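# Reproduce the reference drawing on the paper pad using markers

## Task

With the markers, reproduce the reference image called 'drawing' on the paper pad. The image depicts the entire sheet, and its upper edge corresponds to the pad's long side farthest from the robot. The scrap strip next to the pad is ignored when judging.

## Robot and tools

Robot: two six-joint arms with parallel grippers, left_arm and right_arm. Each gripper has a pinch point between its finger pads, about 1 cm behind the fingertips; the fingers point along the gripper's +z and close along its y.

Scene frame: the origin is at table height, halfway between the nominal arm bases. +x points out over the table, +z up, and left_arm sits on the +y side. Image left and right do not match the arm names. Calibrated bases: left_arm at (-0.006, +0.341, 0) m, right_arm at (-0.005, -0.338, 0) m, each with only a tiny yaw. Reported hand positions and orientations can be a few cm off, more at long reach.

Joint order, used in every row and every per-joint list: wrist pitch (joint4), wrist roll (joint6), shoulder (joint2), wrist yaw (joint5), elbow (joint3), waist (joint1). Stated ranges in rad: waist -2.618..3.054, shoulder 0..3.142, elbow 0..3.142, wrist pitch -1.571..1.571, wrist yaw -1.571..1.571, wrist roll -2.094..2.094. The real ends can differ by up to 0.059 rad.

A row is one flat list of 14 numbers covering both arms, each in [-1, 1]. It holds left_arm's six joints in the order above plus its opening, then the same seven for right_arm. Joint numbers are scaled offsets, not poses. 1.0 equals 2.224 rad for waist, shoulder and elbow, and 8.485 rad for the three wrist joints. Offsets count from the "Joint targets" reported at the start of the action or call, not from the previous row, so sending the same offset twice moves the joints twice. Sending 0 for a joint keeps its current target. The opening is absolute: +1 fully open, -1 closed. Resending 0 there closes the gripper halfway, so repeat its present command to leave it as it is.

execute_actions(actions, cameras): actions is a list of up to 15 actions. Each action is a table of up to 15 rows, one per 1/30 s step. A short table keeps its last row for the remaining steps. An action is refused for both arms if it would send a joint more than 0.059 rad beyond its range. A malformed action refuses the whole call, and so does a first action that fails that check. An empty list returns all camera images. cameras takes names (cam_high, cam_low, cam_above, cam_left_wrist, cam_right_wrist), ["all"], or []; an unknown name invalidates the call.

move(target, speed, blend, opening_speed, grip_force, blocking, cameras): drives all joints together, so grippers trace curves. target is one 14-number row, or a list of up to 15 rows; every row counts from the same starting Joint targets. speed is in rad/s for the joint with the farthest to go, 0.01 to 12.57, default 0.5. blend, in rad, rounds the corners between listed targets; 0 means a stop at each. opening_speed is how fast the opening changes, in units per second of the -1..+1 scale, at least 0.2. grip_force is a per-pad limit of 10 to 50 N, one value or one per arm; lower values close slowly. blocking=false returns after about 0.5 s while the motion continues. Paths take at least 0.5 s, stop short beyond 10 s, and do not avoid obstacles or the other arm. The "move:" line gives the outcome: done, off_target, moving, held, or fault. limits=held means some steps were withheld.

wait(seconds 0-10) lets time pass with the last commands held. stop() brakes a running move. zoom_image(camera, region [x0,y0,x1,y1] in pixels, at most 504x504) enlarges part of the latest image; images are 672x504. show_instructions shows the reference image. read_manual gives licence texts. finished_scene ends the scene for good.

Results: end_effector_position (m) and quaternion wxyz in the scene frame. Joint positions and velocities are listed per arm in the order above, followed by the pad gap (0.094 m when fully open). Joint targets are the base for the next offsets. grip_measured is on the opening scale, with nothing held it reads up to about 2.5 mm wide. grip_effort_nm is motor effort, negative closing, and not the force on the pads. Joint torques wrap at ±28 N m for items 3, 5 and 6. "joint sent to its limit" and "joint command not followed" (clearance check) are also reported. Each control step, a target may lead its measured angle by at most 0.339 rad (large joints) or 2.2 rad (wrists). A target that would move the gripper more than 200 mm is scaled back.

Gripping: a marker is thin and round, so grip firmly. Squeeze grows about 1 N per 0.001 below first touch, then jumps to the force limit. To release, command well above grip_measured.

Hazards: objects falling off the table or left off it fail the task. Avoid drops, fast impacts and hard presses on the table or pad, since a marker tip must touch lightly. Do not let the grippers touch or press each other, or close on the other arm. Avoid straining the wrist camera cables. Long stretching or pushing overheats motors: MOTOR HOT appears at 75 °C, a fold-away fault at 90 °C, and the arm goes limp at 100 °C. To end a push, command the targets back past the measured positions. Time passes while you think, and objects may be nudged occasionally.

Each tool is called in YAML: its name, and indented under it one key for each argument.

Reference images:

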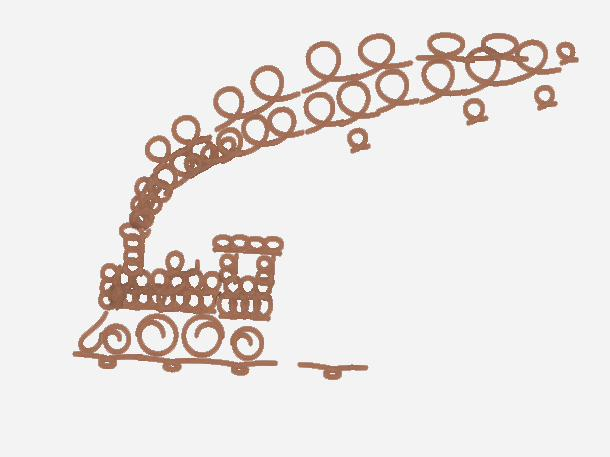

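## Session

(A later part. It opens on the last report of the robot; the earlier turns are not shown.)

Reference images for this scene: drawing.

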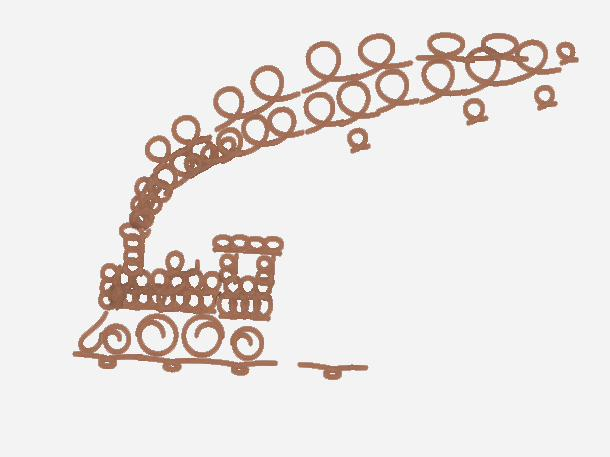

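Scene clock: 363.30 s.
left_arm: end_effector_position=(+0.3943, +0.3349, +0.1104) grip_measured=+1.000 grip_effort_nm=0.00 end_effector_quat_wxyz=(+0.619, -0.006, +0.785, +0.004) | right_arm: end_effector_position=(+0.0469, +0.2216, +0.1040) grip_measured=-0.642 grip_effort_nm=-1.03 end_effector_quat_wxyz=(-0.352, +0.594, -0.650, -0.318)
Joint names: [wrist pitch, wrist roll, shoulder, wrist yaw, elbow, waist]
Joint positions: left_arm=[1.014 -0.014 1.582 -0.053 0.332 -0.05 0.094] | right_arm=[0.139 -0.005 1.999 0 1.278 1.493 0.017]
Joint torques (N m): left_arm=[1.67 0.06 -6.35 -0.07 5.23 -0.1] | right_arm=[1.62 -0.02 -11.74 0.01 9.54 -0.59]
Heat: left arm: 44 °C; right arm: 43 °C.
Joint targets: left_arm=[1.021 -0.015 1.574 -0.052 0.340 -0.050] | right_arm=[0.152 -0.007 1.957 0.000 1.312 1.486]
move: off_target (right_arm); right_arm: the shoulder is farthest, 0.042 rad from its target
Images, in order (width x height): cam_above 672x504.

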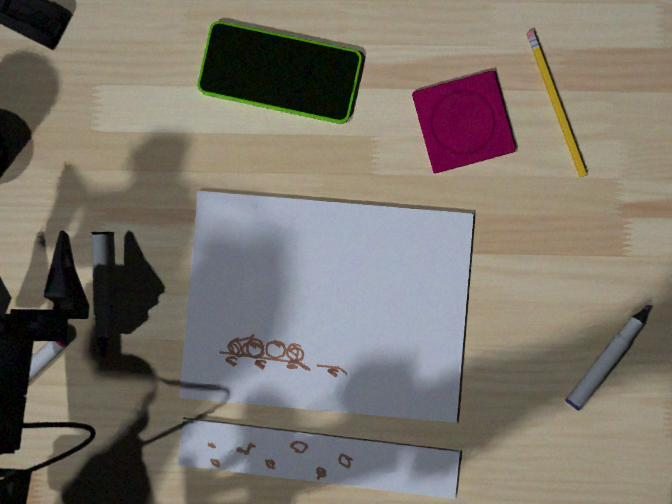

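move:
  target:
    - [0,0,0,0,0,0,1,0,0,0.06376,0,0.0402,-0.12261,-0.9]
    - [0,0,0,0,0,0,1,0,0,0.06376,0,0.0402,-0.11069,-0.9]
    - [0,0,0,0,0,0,1,0,0,0.07746,0,0.0448,-0.11069,-0.9]
  speed: [0.35,0.1,0.06]
  blend: 0

move:
  target:
    - [0,0,0,0,0,0,1,0,0,-0.0349,0,0,0,-0.9]
    - [0,0,0,0,0,0,1,0,0,-0.04088,0,-0.03315,0.01634,-0.9]
    - [0,0,0,0,0,0,1,0,0,-0.04088,0,-0.01295,0.00442,-0.9]
    - [0,0,0,0,0,0,1,0,0,-0.00608,0,-0.00835,0.00442,-0.9]
  speed: [0.15,0.2,0.1,0.06]
  blend: 0

move:
  target:
    - [0,0,0,0,0,0,1,0,0,-0.035,0,0,0,-0.9]
    - [0,0,0,0,0,0,1,0,0,-0.04,0,0,0.16,-0.9]
  speed: [0.15,0.4]
  blend: 0.01
  cameras: ["cam_above"]

zoom_image:
  camera: "cam_above"
  region: [175, 415, 235, 463]

Scene clock: 368.13 s.
left_arm: end_effector_position=(+0.3943, +0.3349, +0.1104) grip_measured=+1.000 grip_effort_nm=0.00 end_effector_quat_wxyz=(+0.619, -0.006, +0.785, +0.004) | right_arm: end_effector_position=(+0.1941, +0.2114, +0.0787) grip_measured=-0.642 grip_effort_nm=-1.03 end_effector_quat_wxyz=(+0.381, -0.510, +0.725, +0.264)
Joint names: [wrist pitch, wrist roll, shoulder, wrist yaw, elbow, waist]
Joint positions: left_arm=[1.014 -0.014 1.582 -0.053 0.332 -0.05 0.094] | right_arm=[0.139 -0.005 2.121 0.002 1.376 1.238 0.017]
Joint torques (N m): left_arm=[1.66 0.02 -6.48 -0.03 5.18 0.02] | right_arm=[1.61 -0.02 -8.65 0 9.54 0.14]
Heat: left arm: 44 °C; right arm: 43 °C.
Joint targets: left_arm=[1.021 -0.015 1.574 -0.052 0.340 -0.050] | right_arm=[0.152 -0.007 2.129 0.000 1.412 1.240]
move: done

Scene clock: 372.40 s.
left_arm: end_effector_position=(+0.3943, +0.3349, +0.1104) grip_measured=+1.000 grip_effort_nm=0.00 end_effector_quat_wxyz=(+0.619, -0.006, +0.785, +0.004) | right_arm: end_effector_position=(+0.1843, +0.2102, +0.0784) grip_measured=-0.642 grip_effort_nm=-1.03 end_effector_quat_wxyz=(+0.377, -0.516, +0.722, +0.266)
Joint names: [wrist pitch, wrist roll, shoulder, wrist yaw, elbow, waist]
Joint positions: left_arm=[1.014 -0.014 1.582 -0.053 0.332 -0.05 0.094] | right_arm=[0.138 -0.005 2.108 0.002 1.358 1.254 0.017]
Joint torques (N m): left_arm=[1.67 0.03 -6.46 -0.02 5.38 -0.13] | right_arm=[1.62 -0.02 -8.57 -0.01 9.47 -0.29]
Heat: left arm: 44 °C; right arm: 43 °C.
Joint targets: left_arm=[1.021 -0.015 1.574 -0.052 0.340 -0.050] | right_arm=[0.152 -0.007 2.116 0.000 1.393 1.250]
move: done

Scene clock: 374.33 s.
left_arm: end_effector_position=(+0.3943, +0.3349, +0.1104) grip_measured=+1.000 grip_effort_nm=0.00 end_effector_quat_wxyz=(+0.619, -0.006, +0.785, +0.004) | right_arm: end_effector_position=(-0.0216, +0.2428, +0.0991) grip_measured=-0.642 grip_effort_nm=-1.03 end_effector_quat_wxyz=(-0.334, +0.631, -0.611, -0.341)
Joint names: [wrist pitch, wrist roll, shoulder, wrist yaw, elbow, waist]
Joint positions: left_arm=[1.014 -0.014 1.582 -0.053 0.332 -0.05 0.094] | right_arm=[0.138 -0.005 2.071 0.001 1.358 1.614 0.017]
Joint torques (N m): left_arm=[1.69 0.04 -6.37 -0.02 5.3 -0.16] | right_arm=[1.64 -0.02 -12.37 0 9.59 -0.65]
Heat: left arm: 44 °C; right arm: 43 °C.
Joint targets: left_arm=[1.021 -0.015 1.574 -0.052 0.340 -0.050] | right_arm=[0.152 -0.007 2.027 0.000 1.393 1.606]
move: off_target (right_arm); right_arm: the shoulder is farthest, 0.044 rad from its target
Images, in order (width x height): cam_above 672x504.

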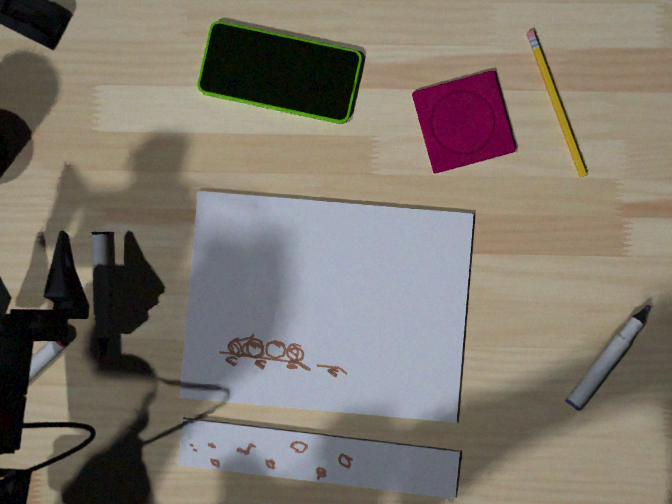

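Scaled by 8.400 from the camera's 672x504 image, which has a finer 960x720 frame.

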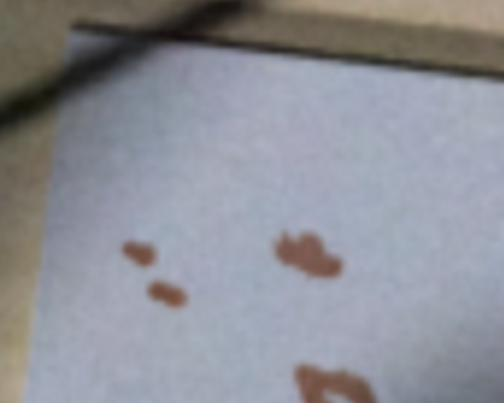

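move:
  target:
    - [0,0,0,0,0,0,1,0,0,0.02991,0,0.00033,-0.24572,-0.9]
    - [0,0,0,0,0,0,1,0,0,0.02991,0,0.00033,-0.25272,-0.9]
    - [0,0,0,0,0,0,1,0,0,0.04351,0,0.00493,-0.25272,-0.9]
    - [0,0,0,0,0,0,1,0,0,0.04395,0,0.00554,-0.24436,-0.9]
    - [0,0,0,0,0,0,1,0,0,0.04705,0,0.00984,-0.24265,-0.9]
    - [0,0,0,0,0,0,1,0,0,0.05103,0,0.01536,-0.24201,-0.9]
    - [0,0,0,0,0,0,1,0,0,0.05355,0,0.01885,-0.25307,-0.9]
    - [0,0,0,0,0,0,1,0,0,0.02986,0,-0.00424,-0.25485,-0.9]
    - [0,0,0,0,0,0,1,0,0,0.02676,0,-0.00854,-0.25656,-0.9]
    - [0,0,0,0,0,0,1,0,0,0.02278,0,-0.01406,-0.2572,-0.9]
    - [0,0,0,0,0,0,1,0,0,0.02026,0,-0.01755,-0.24614,-0.9]
    - [0,0,0,0,0,0,1,0,0,0.00676,0,-0.01755,-0.24614,-0.9]
    - [0,0,0,0,0,0,1,0,0,0.0,0,-0.01755,0.0,-0.9]
  speed: [0.4,0.05,0.06,0.06,0.04,0.05,0.12,0.25,0.04,0.05,0.1,0.15,0.4]
  blend: [0,0,0,0.002,0.002,0.002,0.002,0.002,0.002,0.002,0.002,0.01,0]
  cameras: ["cam_above"]

zoom_image:
  camera: "cam_above"
  region: [215, 340, 275, 388]

Scene clock: 385.27 s.
left_arm: end_effector_position=(+0.3943, +0.3349, +0.1104) grip_measured=+1.000 grip_effort_nm=0.00 end_effector_quat_wxyz=(+0.619, -0.006, +0.785, +0.004) | right_arm: end_effector_position=(-0.0206, +0.2429, +0.0989) grip_measured=-0.642 grip_effort_nm=-1.03 end_effector_quat_wxyz=(-0.334, +0.631, -0.612, -0.341)
Joint names: [wrist pitch, wrist roll, shoulder, wrist yaw, elbow, waist]
Joint positions: left_arm=[1.014 -0.014 1.582 -0.053 0.332 -0.05 0.094] | right_arm=[0.138 -0.006 2.072 0 1.358 1.612 0.017]
Joint torques (N m): left_arm=[1.64 0.07 -6.54 -0.04 5.24 -0.05] | right_arm=[1.64 -0.02 -12.45 0.01 6.04 -0.54]
Heat: left arm: 44 °C; right arm: 44 °C.
Joint targets: left_arm=[1.021 -0.015 1.574 -0.052 0.340 -0.050] | right_arm=[0.152 -0.007 2.026 0.000 1.354 1.606]
move: off_target (right_arm); right_arm: the shoulder is farthest, 0.045 rad from its target
Images, in order (width x height): cam_above 672x504.

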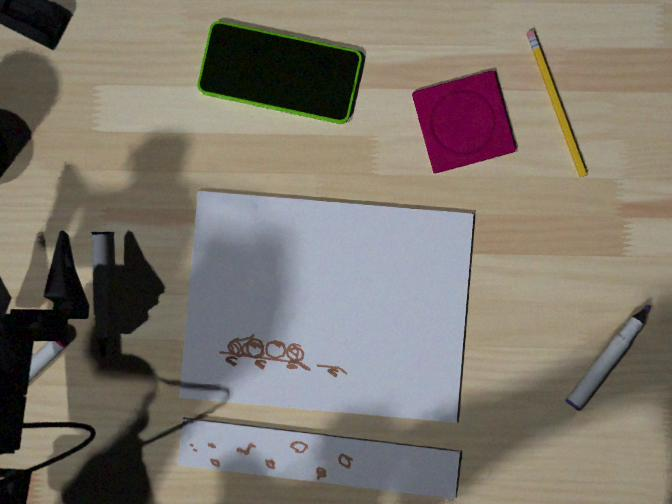

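Scaled by 8.400 from the camera's 672x504 image, which has a finer 960x720 frame.

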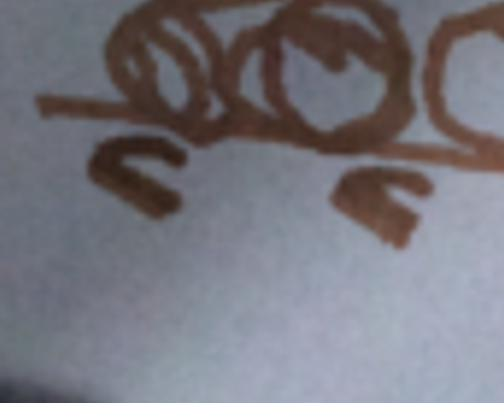

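zoom_image:
  camera: "cam_above"
  region: [220, 350, 245, 370]

Scaled by 20.160 from the camera's 672x504 image, which has a finer 960x720 frame.

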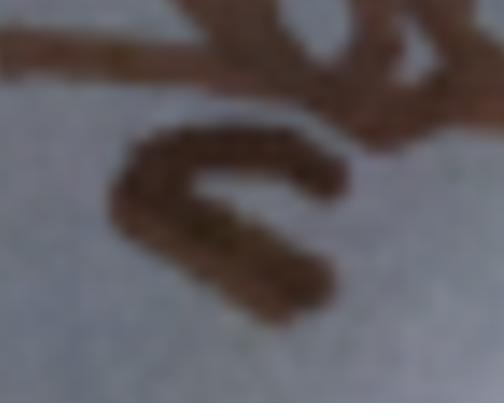

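move:
  target:
    - [0,0,0,0,0,0,1,0,0,-0.12019,0,-0.17191,-0.29853,-0.9]
    - [0,0,0,0,0,0,1,0,0,-0.12019,0,-0.15171,-0.30553,-0.9]
    - [0,0,0,0,0,0,1,0,0,-0.08609,0,-0.14631,-0.30553,-0.9]
    - [0,0,0,0,0,0,1,0,0,-0.0859,0,-0.14608,-0.29199,-0.9]
    - [0,0,0,0,0,0,1,0,0,-0.08294,0,-0.14246,-0.28968,-0.9]
    - [0,0,0,0,0,0,1,0,0,-0.07896,0,-0.1376,-0.28854,-0.9]
    - [0,0,0,0,0,0,1,0,0,-0.07625,0,-0.13429,-0.3004,-0.9]
    - [0,0,0,0,0,0,1,0,0,-0.09501,0,-0.157,-0.30256,-0.9]
    - [0,0,0,0,0,0,1,0,0,-0.09797,0,-0.16062,-0.30487,-0.9]
    - [0,0,0,0,0,0,1,0,0,-0.10195,0,-0.16548,-0.30601,-0.9]
    - [0,0,0,0,0,0,1,0,0,-0.10466,0,-0.16879,-0.29415,-0.9]
    - [0,0,0,0,0,0,1,0,0,-0.11816,0,-0.16879,-0.29415,-0.9]
    - [0,0,0,0,0,0,1,0,0,-0.125,0,-0.16879,-0.05,-0.9]
  speed: [0.4,0.05,0.06,0.06,0.04,0.05,0.12,0.25,0.04,0.05,0.1,0.15,0.4]
  blend: [0,0,0,0.002,0.002,0.002,0.002,0.002,0.002,0.002,0.002,0.01,0]
  cameras: ["cam_above"]

zoom_image:
  camera: "cam_above"
  region: [315, 355, 355, 387]

Scene clock: 398.27 s.
left_arm: end_effector_position=(+0.3943, +0.3349, +0.1104) grip_measured=+1.000 grip_effort_nm=0.00 end_effector_quat_wxyz=(+0.619, -0.006, +0.785, +0.004) | right_arm: end_effector_position=(+0.0365, +0.1471, +0.0883) grip_measured=-0.642 grip_effort_nm=-1.03 end_effector_quat_wxyz=(-0.324, +0.609, -0.661, -0.296)
Joint names: [wrist pitch, wrist roll, shoulder, wrist yaw, elbow, waist]
Joint positions: left_arm=[1.014 -0.014 1.582 -0.053 0.332 -0.05 0.094] | right_arm=[0.139 -0.006 1.785 0 0.984 1.5 0.017]
Joint torques (N m): left_arm=[1.64 0.04 -6.48 0 5.23 -0.03] | right_arm=[1.58 -0.02 -9.5 0.01 5.68 -0.38]
Heat: left arm: 44 °C; right arm: 44 °C.
Joint targets: left_arm=[1.021 -0.015 1.574 -0.052 0.340 -0.050] | right_arm=[0.152 -0.007 1.749 0.000 0.979 1.495]
move: off_target (right_arm); right_arm: the shoulder is farthest, 0.037 rad from its target
Images, in order (width x height): cam_above 672x504.

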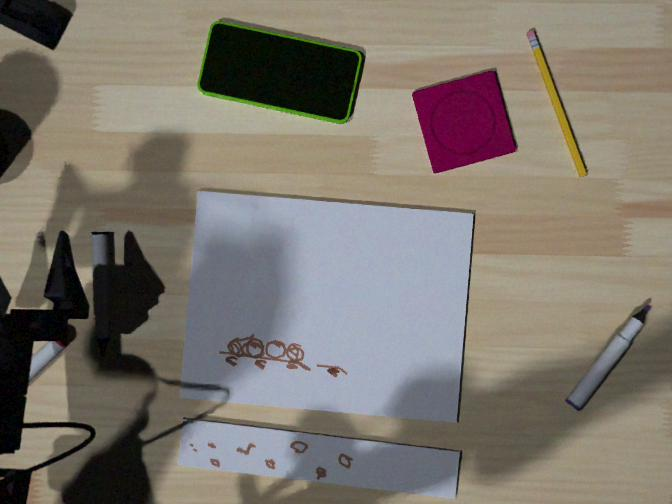

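Scaled by 12.600 from the camera's 672x504 image, which has a finer 960x720 frame.

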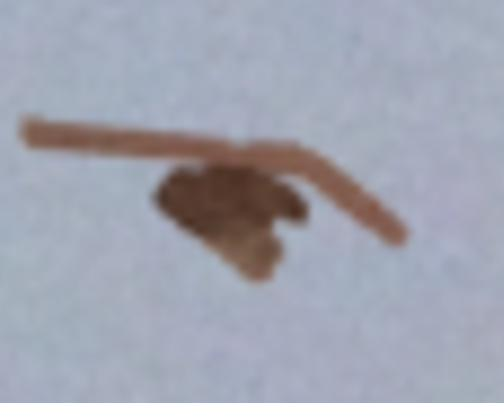

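move:
  target:
    - [0,0,0,0,0,0,1,0,0,0.18711,0,0.23159,-0.22636,-0.9]
    - [0,0,0,0,0,0,1,0,0,0.18711,0,0.23159,-0.23336,-0.9]
    - [0,0,0,0,0,0,1,0,0,0.20061,0,0.23619,-0.23336,-0.9]
    - [0,0,0,0,0,0,1,0,0,0.20426,0,0.24134,-0.23496,-0.9]
    - [0,0,0,0,0,0,1,0,0,0.20577,0,0.24347,-0.2372,-0.9]
    - [0,0,0,0,0,0,1,0,0,0.18002,0,0.21886,-0.23944,-0.9]
    - [0,0,0,0,0,0,1,0,0,0.17637,0,0.21371,-0.24037,-0.9]
    - [0,0,0,0,0,0,1,0,0,0.17272,0,0.20856,-0.22932,-0.9]
    - [0,0,0,0,0,0,1,0,0,0.17121,0,0.20643,-0.22708,-0.9]
    - [0,0,0,0,0,0,1,0,0,0.19696,0,0.23104,-0.22484,-0.9]
    - [0,0,0,0,0,0,1,0,0,0.20061,0,0.23619,-0.22391,-0.9]
    - [0,0,0,0,0,0,1,0,0,0.16441,0,0.23619,-0.22391,-0.9]
  speed: [0.4,0.05,0.06,0.04,0.03,0.2,0.04,0.1,0.03,0.2,0.04,0.15]
  blend: [0,0,0,0.002,0.002,0.002,0.002,0.002,0.002,0.002,0.002,0]

move:
  target:
    - [0,0,0,0,0,0,1,0,0,-0.00291,0,-0.02935,0.00234,-0.9]
    - [0,0,0,0,0,0,1,0,0,-0.00291,0,-0.00915,-0.00466,-0.9]
    - [0,0,0,0,0,0,1,0,0,0.03299,0,-0.00455,-0.00466,-0.9]
    - [0,0,0,0,0,0,1,0,0,0.03591,0,-0.00043,-0.00607,-0.9]
    - [0,0,0,0,0,0,1,0,0,0.03712,0,0.00128,-0.00787,-0.9]
    - [0,0,0,0,0,0,1,0,0,0.01181,0,-0.02291,-0.00967,-0.9]
    - [0,0,0,0,0,0,1,0,0,0.00889,0,-0.02703,-0.01042,-0.9]
    - [0,0,0,0,0,0,1,0,0,0.00597,0,-0.03115,0.00045,-0.9]
    - [0,0,0,0,0,0,1,0,0,0.00476,0,-0.03286,0.00225,-0.9]
    - [0,0,0,0,0,0,1,0,0,0.03007,0,-0.00867,0.00405,-0.9]
    - [0,0,0,0,0,0,1,0,0,0.03299,0,-0.00455,0.0048,-0.9]
    - [0,0,0,0,0,0,1,0,0,-0.00291,0,-0.00455,0.0048,-0.9]
  speed: [0.3,0.05,0.06,0.04,0.03,0.2,0.04,0.1,0.03,0.2,0.04,0.15]
  blend: [0,0,0,0.002,0.002,0.002,0.002,0.002,0.002,0.002,0.002,0]

move:
  target:
    - [0,0,0,0,0,0,1,0,0,-0.00388,0,-0.03048,0.00328,-0.9]
    - [0,0,0,0,0,0,1,0,0,-0.00388,0,-0.01028,-0.00372,-0.9]
    - [0,0,0,0,0,0,1,0,0,0.03192,0,-0.00568,-0.00372,-0.9]
    - [0,0,0,0,0,0,1,0,0,0.03557,0,-0.00059,-0.00533,-0.9]
    - [0,0,0,0,0,0,1,0,0,0.03708,0,0.00152,-0.00759,-0.9]
    - [0,0,0,0,0,0,1,0,0,0.01157,0,-0.02307,-0.00985,-0.9]
    - [0,0,0,0,0,0,1,0,0,0.00792,0,-0.02816,-0.01079,-0.9]
    - [0,0,0,0,0,0,1,0,0,0.00427,0,-0.03325,0.00027,-0.9]
    - [0,0,0,0,0,0,1,0,0,0.00276,0,-0.03536,0.00253,-0.9]
    - [0,0,0,0,0,0,1,0,0,0.02827,0,-0.01077,0.00479,-0.9]
    - [0,0,0,0,0,0,1,0,0,0.03192,0,-0.00568,0.00573,-0.9]
    - [0,0,0,0,0,0,1,0,0,-0.00388,0,-0.00568,0.00573,-0.9]
    - [0,0,0,0,0,0,1,0,0,-0.008,0,-0.00568,0.22,-0.9]
  speed: [0.3,0.05,0.06,0.04,0.03,0.2,0.04,0.1,0.03,0.2,0.04,0.15,0.4]
  blend: [0,0,0,0.002,0.002,0.002,0.002,0.002,0.002,0.002,0.002,0.01,0]
  cameras: ["cam_above"]

zoom_image:
  camera: "cam_above"
  region: [215, 295, 275, 343]

Scene clock: 412.60 s.
left_arm: end_effector_position=(+0.3943, +0.3349, +0.1104) grip_measured=+1.000 grip_effort_nm=0.00 end_effector_quat_wxyz=(+0.619, -0.006, +0.785, +0.004) | right_arm: end_effector_position=(+0.3357, +0.1634, +0.0983) grip_measured=-0.642 grip_effort_nm=-1.03 end_effector_quat_wxyz=(+0.433, -0.410, +0.771, +0.226)
Joint names: [wrist pitch, wrist roll, shoulder, wrist yaw, elbow, waist]
Joint positions: left_arm=[1.014 -0.014 1.582 -0.053 0.332 -0.05 0.094] | right_arm=[0.137 -0.006 2.155 0.004 1.467 0.99 0.017]
Joint torques (N m): left_arm=[1.67 0.03 -6.23 -0.02 5.33 -0.08] | right_arm=[1.67 -0.02 -12.66 -0.03 9.83 0.57]
Heat: left arm: 44 °C; right arm: 44 °C.
Joint targets: left_arm=[1.021 -0.015 1.574 -0.052 0.340 -0.050] | right_arm=[0.152 -0.007 2.114 0.000 1.504 0.997]
move: off_target (right_arm); right_arm: the shoulder is farthest, 0.041 rad from its target

Scene clock: 418.90 s.
left_arm: end_effector_position=(+0.3943, +0.3349, +0.1104) grip_measured=+1.000 grip_effort_nm=0.00 end_effector_quat_wxyz=(+0.619, -0.006, +0.785, +0.004) | right_arm: end_effector_position=(+0.3290, +0.1650, +0.0977) grip_measured=-0.642 grip_effort_nm=-1.03 end_effector_quat_wxyz=(+0.430, -0.414, +0.769, +0.227)
Joint names: [wrist pitch, wrist roll, shoulder, wrist yaw, elbow, waist]
Joint positions: left_arm=[1.014 -0.014 1.582 -0.053 0.332 -0.05 0.094] | right_arm=[0.137 -0.006 2.148 0.004 1.457 1.001 0.017]
Joint torques (N m): left_arm=[1.65 0.05 -6.31 -0.02 5.24 -0.14] | right_arm=[1.66 -0.02 -12.68 -0.03 9.95 0.57]
Heat: left arm: 44 °C; right arm: 44 °C.
Joint targets: left_arm=[1.021 -0.015 1.574 -0.052 0.340 -0.050] | right_arm=[0.152 -0.007 2.108 0.000 1.494 1.007]
move: off_target (right_arm); right_arm: the shoulder is farthest, 0.041 rad from its target

Scene clock: 426.77 s.
left_arm: end_effector_position=(+0.3943, +0.3349, +0.1104) grip_measured=+1.000 grip_effort_nm=0.00 end_effector_quat_wxyz=(+0.619, -0.006, +0.785, +0.004) | right_arm: end_effector_position=(+0.0448, +0.2606, +0.0986) grip_measured=-0.642 grip_effort_nm=-1.03 end_effector_quat_wxyz=(-0.359, +0.593, -0.642, -0.327)
Joint names: [wrist pitch, wrist roll, shoulder, wrist yaw, elbow, waist]
Joint positions: left_arm=[1.014 -0.014 1.582 -0.053 0.332 -0.05 0.094] | right_arm=[0.136 -0.006 2.137 0.002 1.444 1.503 0.017]
Joint torques (N m): left_arm=[1.67 0.05 -6.48 -0.05 5.19 -0.06] | right_arm=[1.68 -0.02 -13.05 -0.01 9.84 -0.62]
Heat: left arm: 44 °C; right arm: 44 °C.
Joint targets: left_arm=[1.021 -0.015 1.574 -0.052 0.340 -0.050] | right_arm=[0.152 -0.007 2.090 0.000 1.481 1.497]
move: off_target (right_arm); right_arm: the shoulder is farthest, 0.047 rad from its target
Images, in order (width x height): cam_above 672x504.

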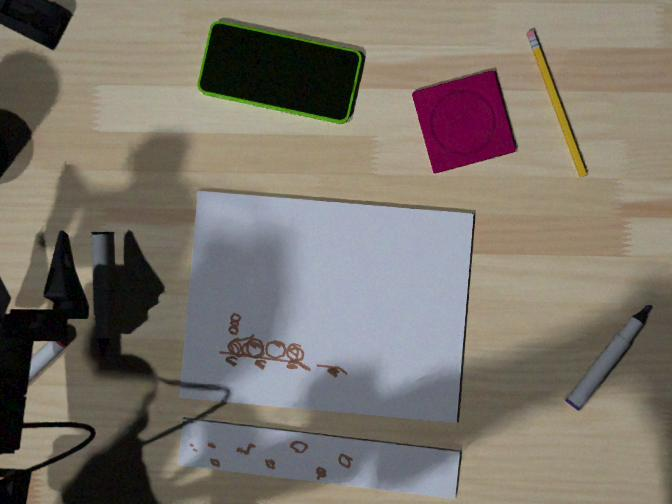

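Scaled by 8.400 from the camera's 672x504 image, which has a finer 960x720 frame.

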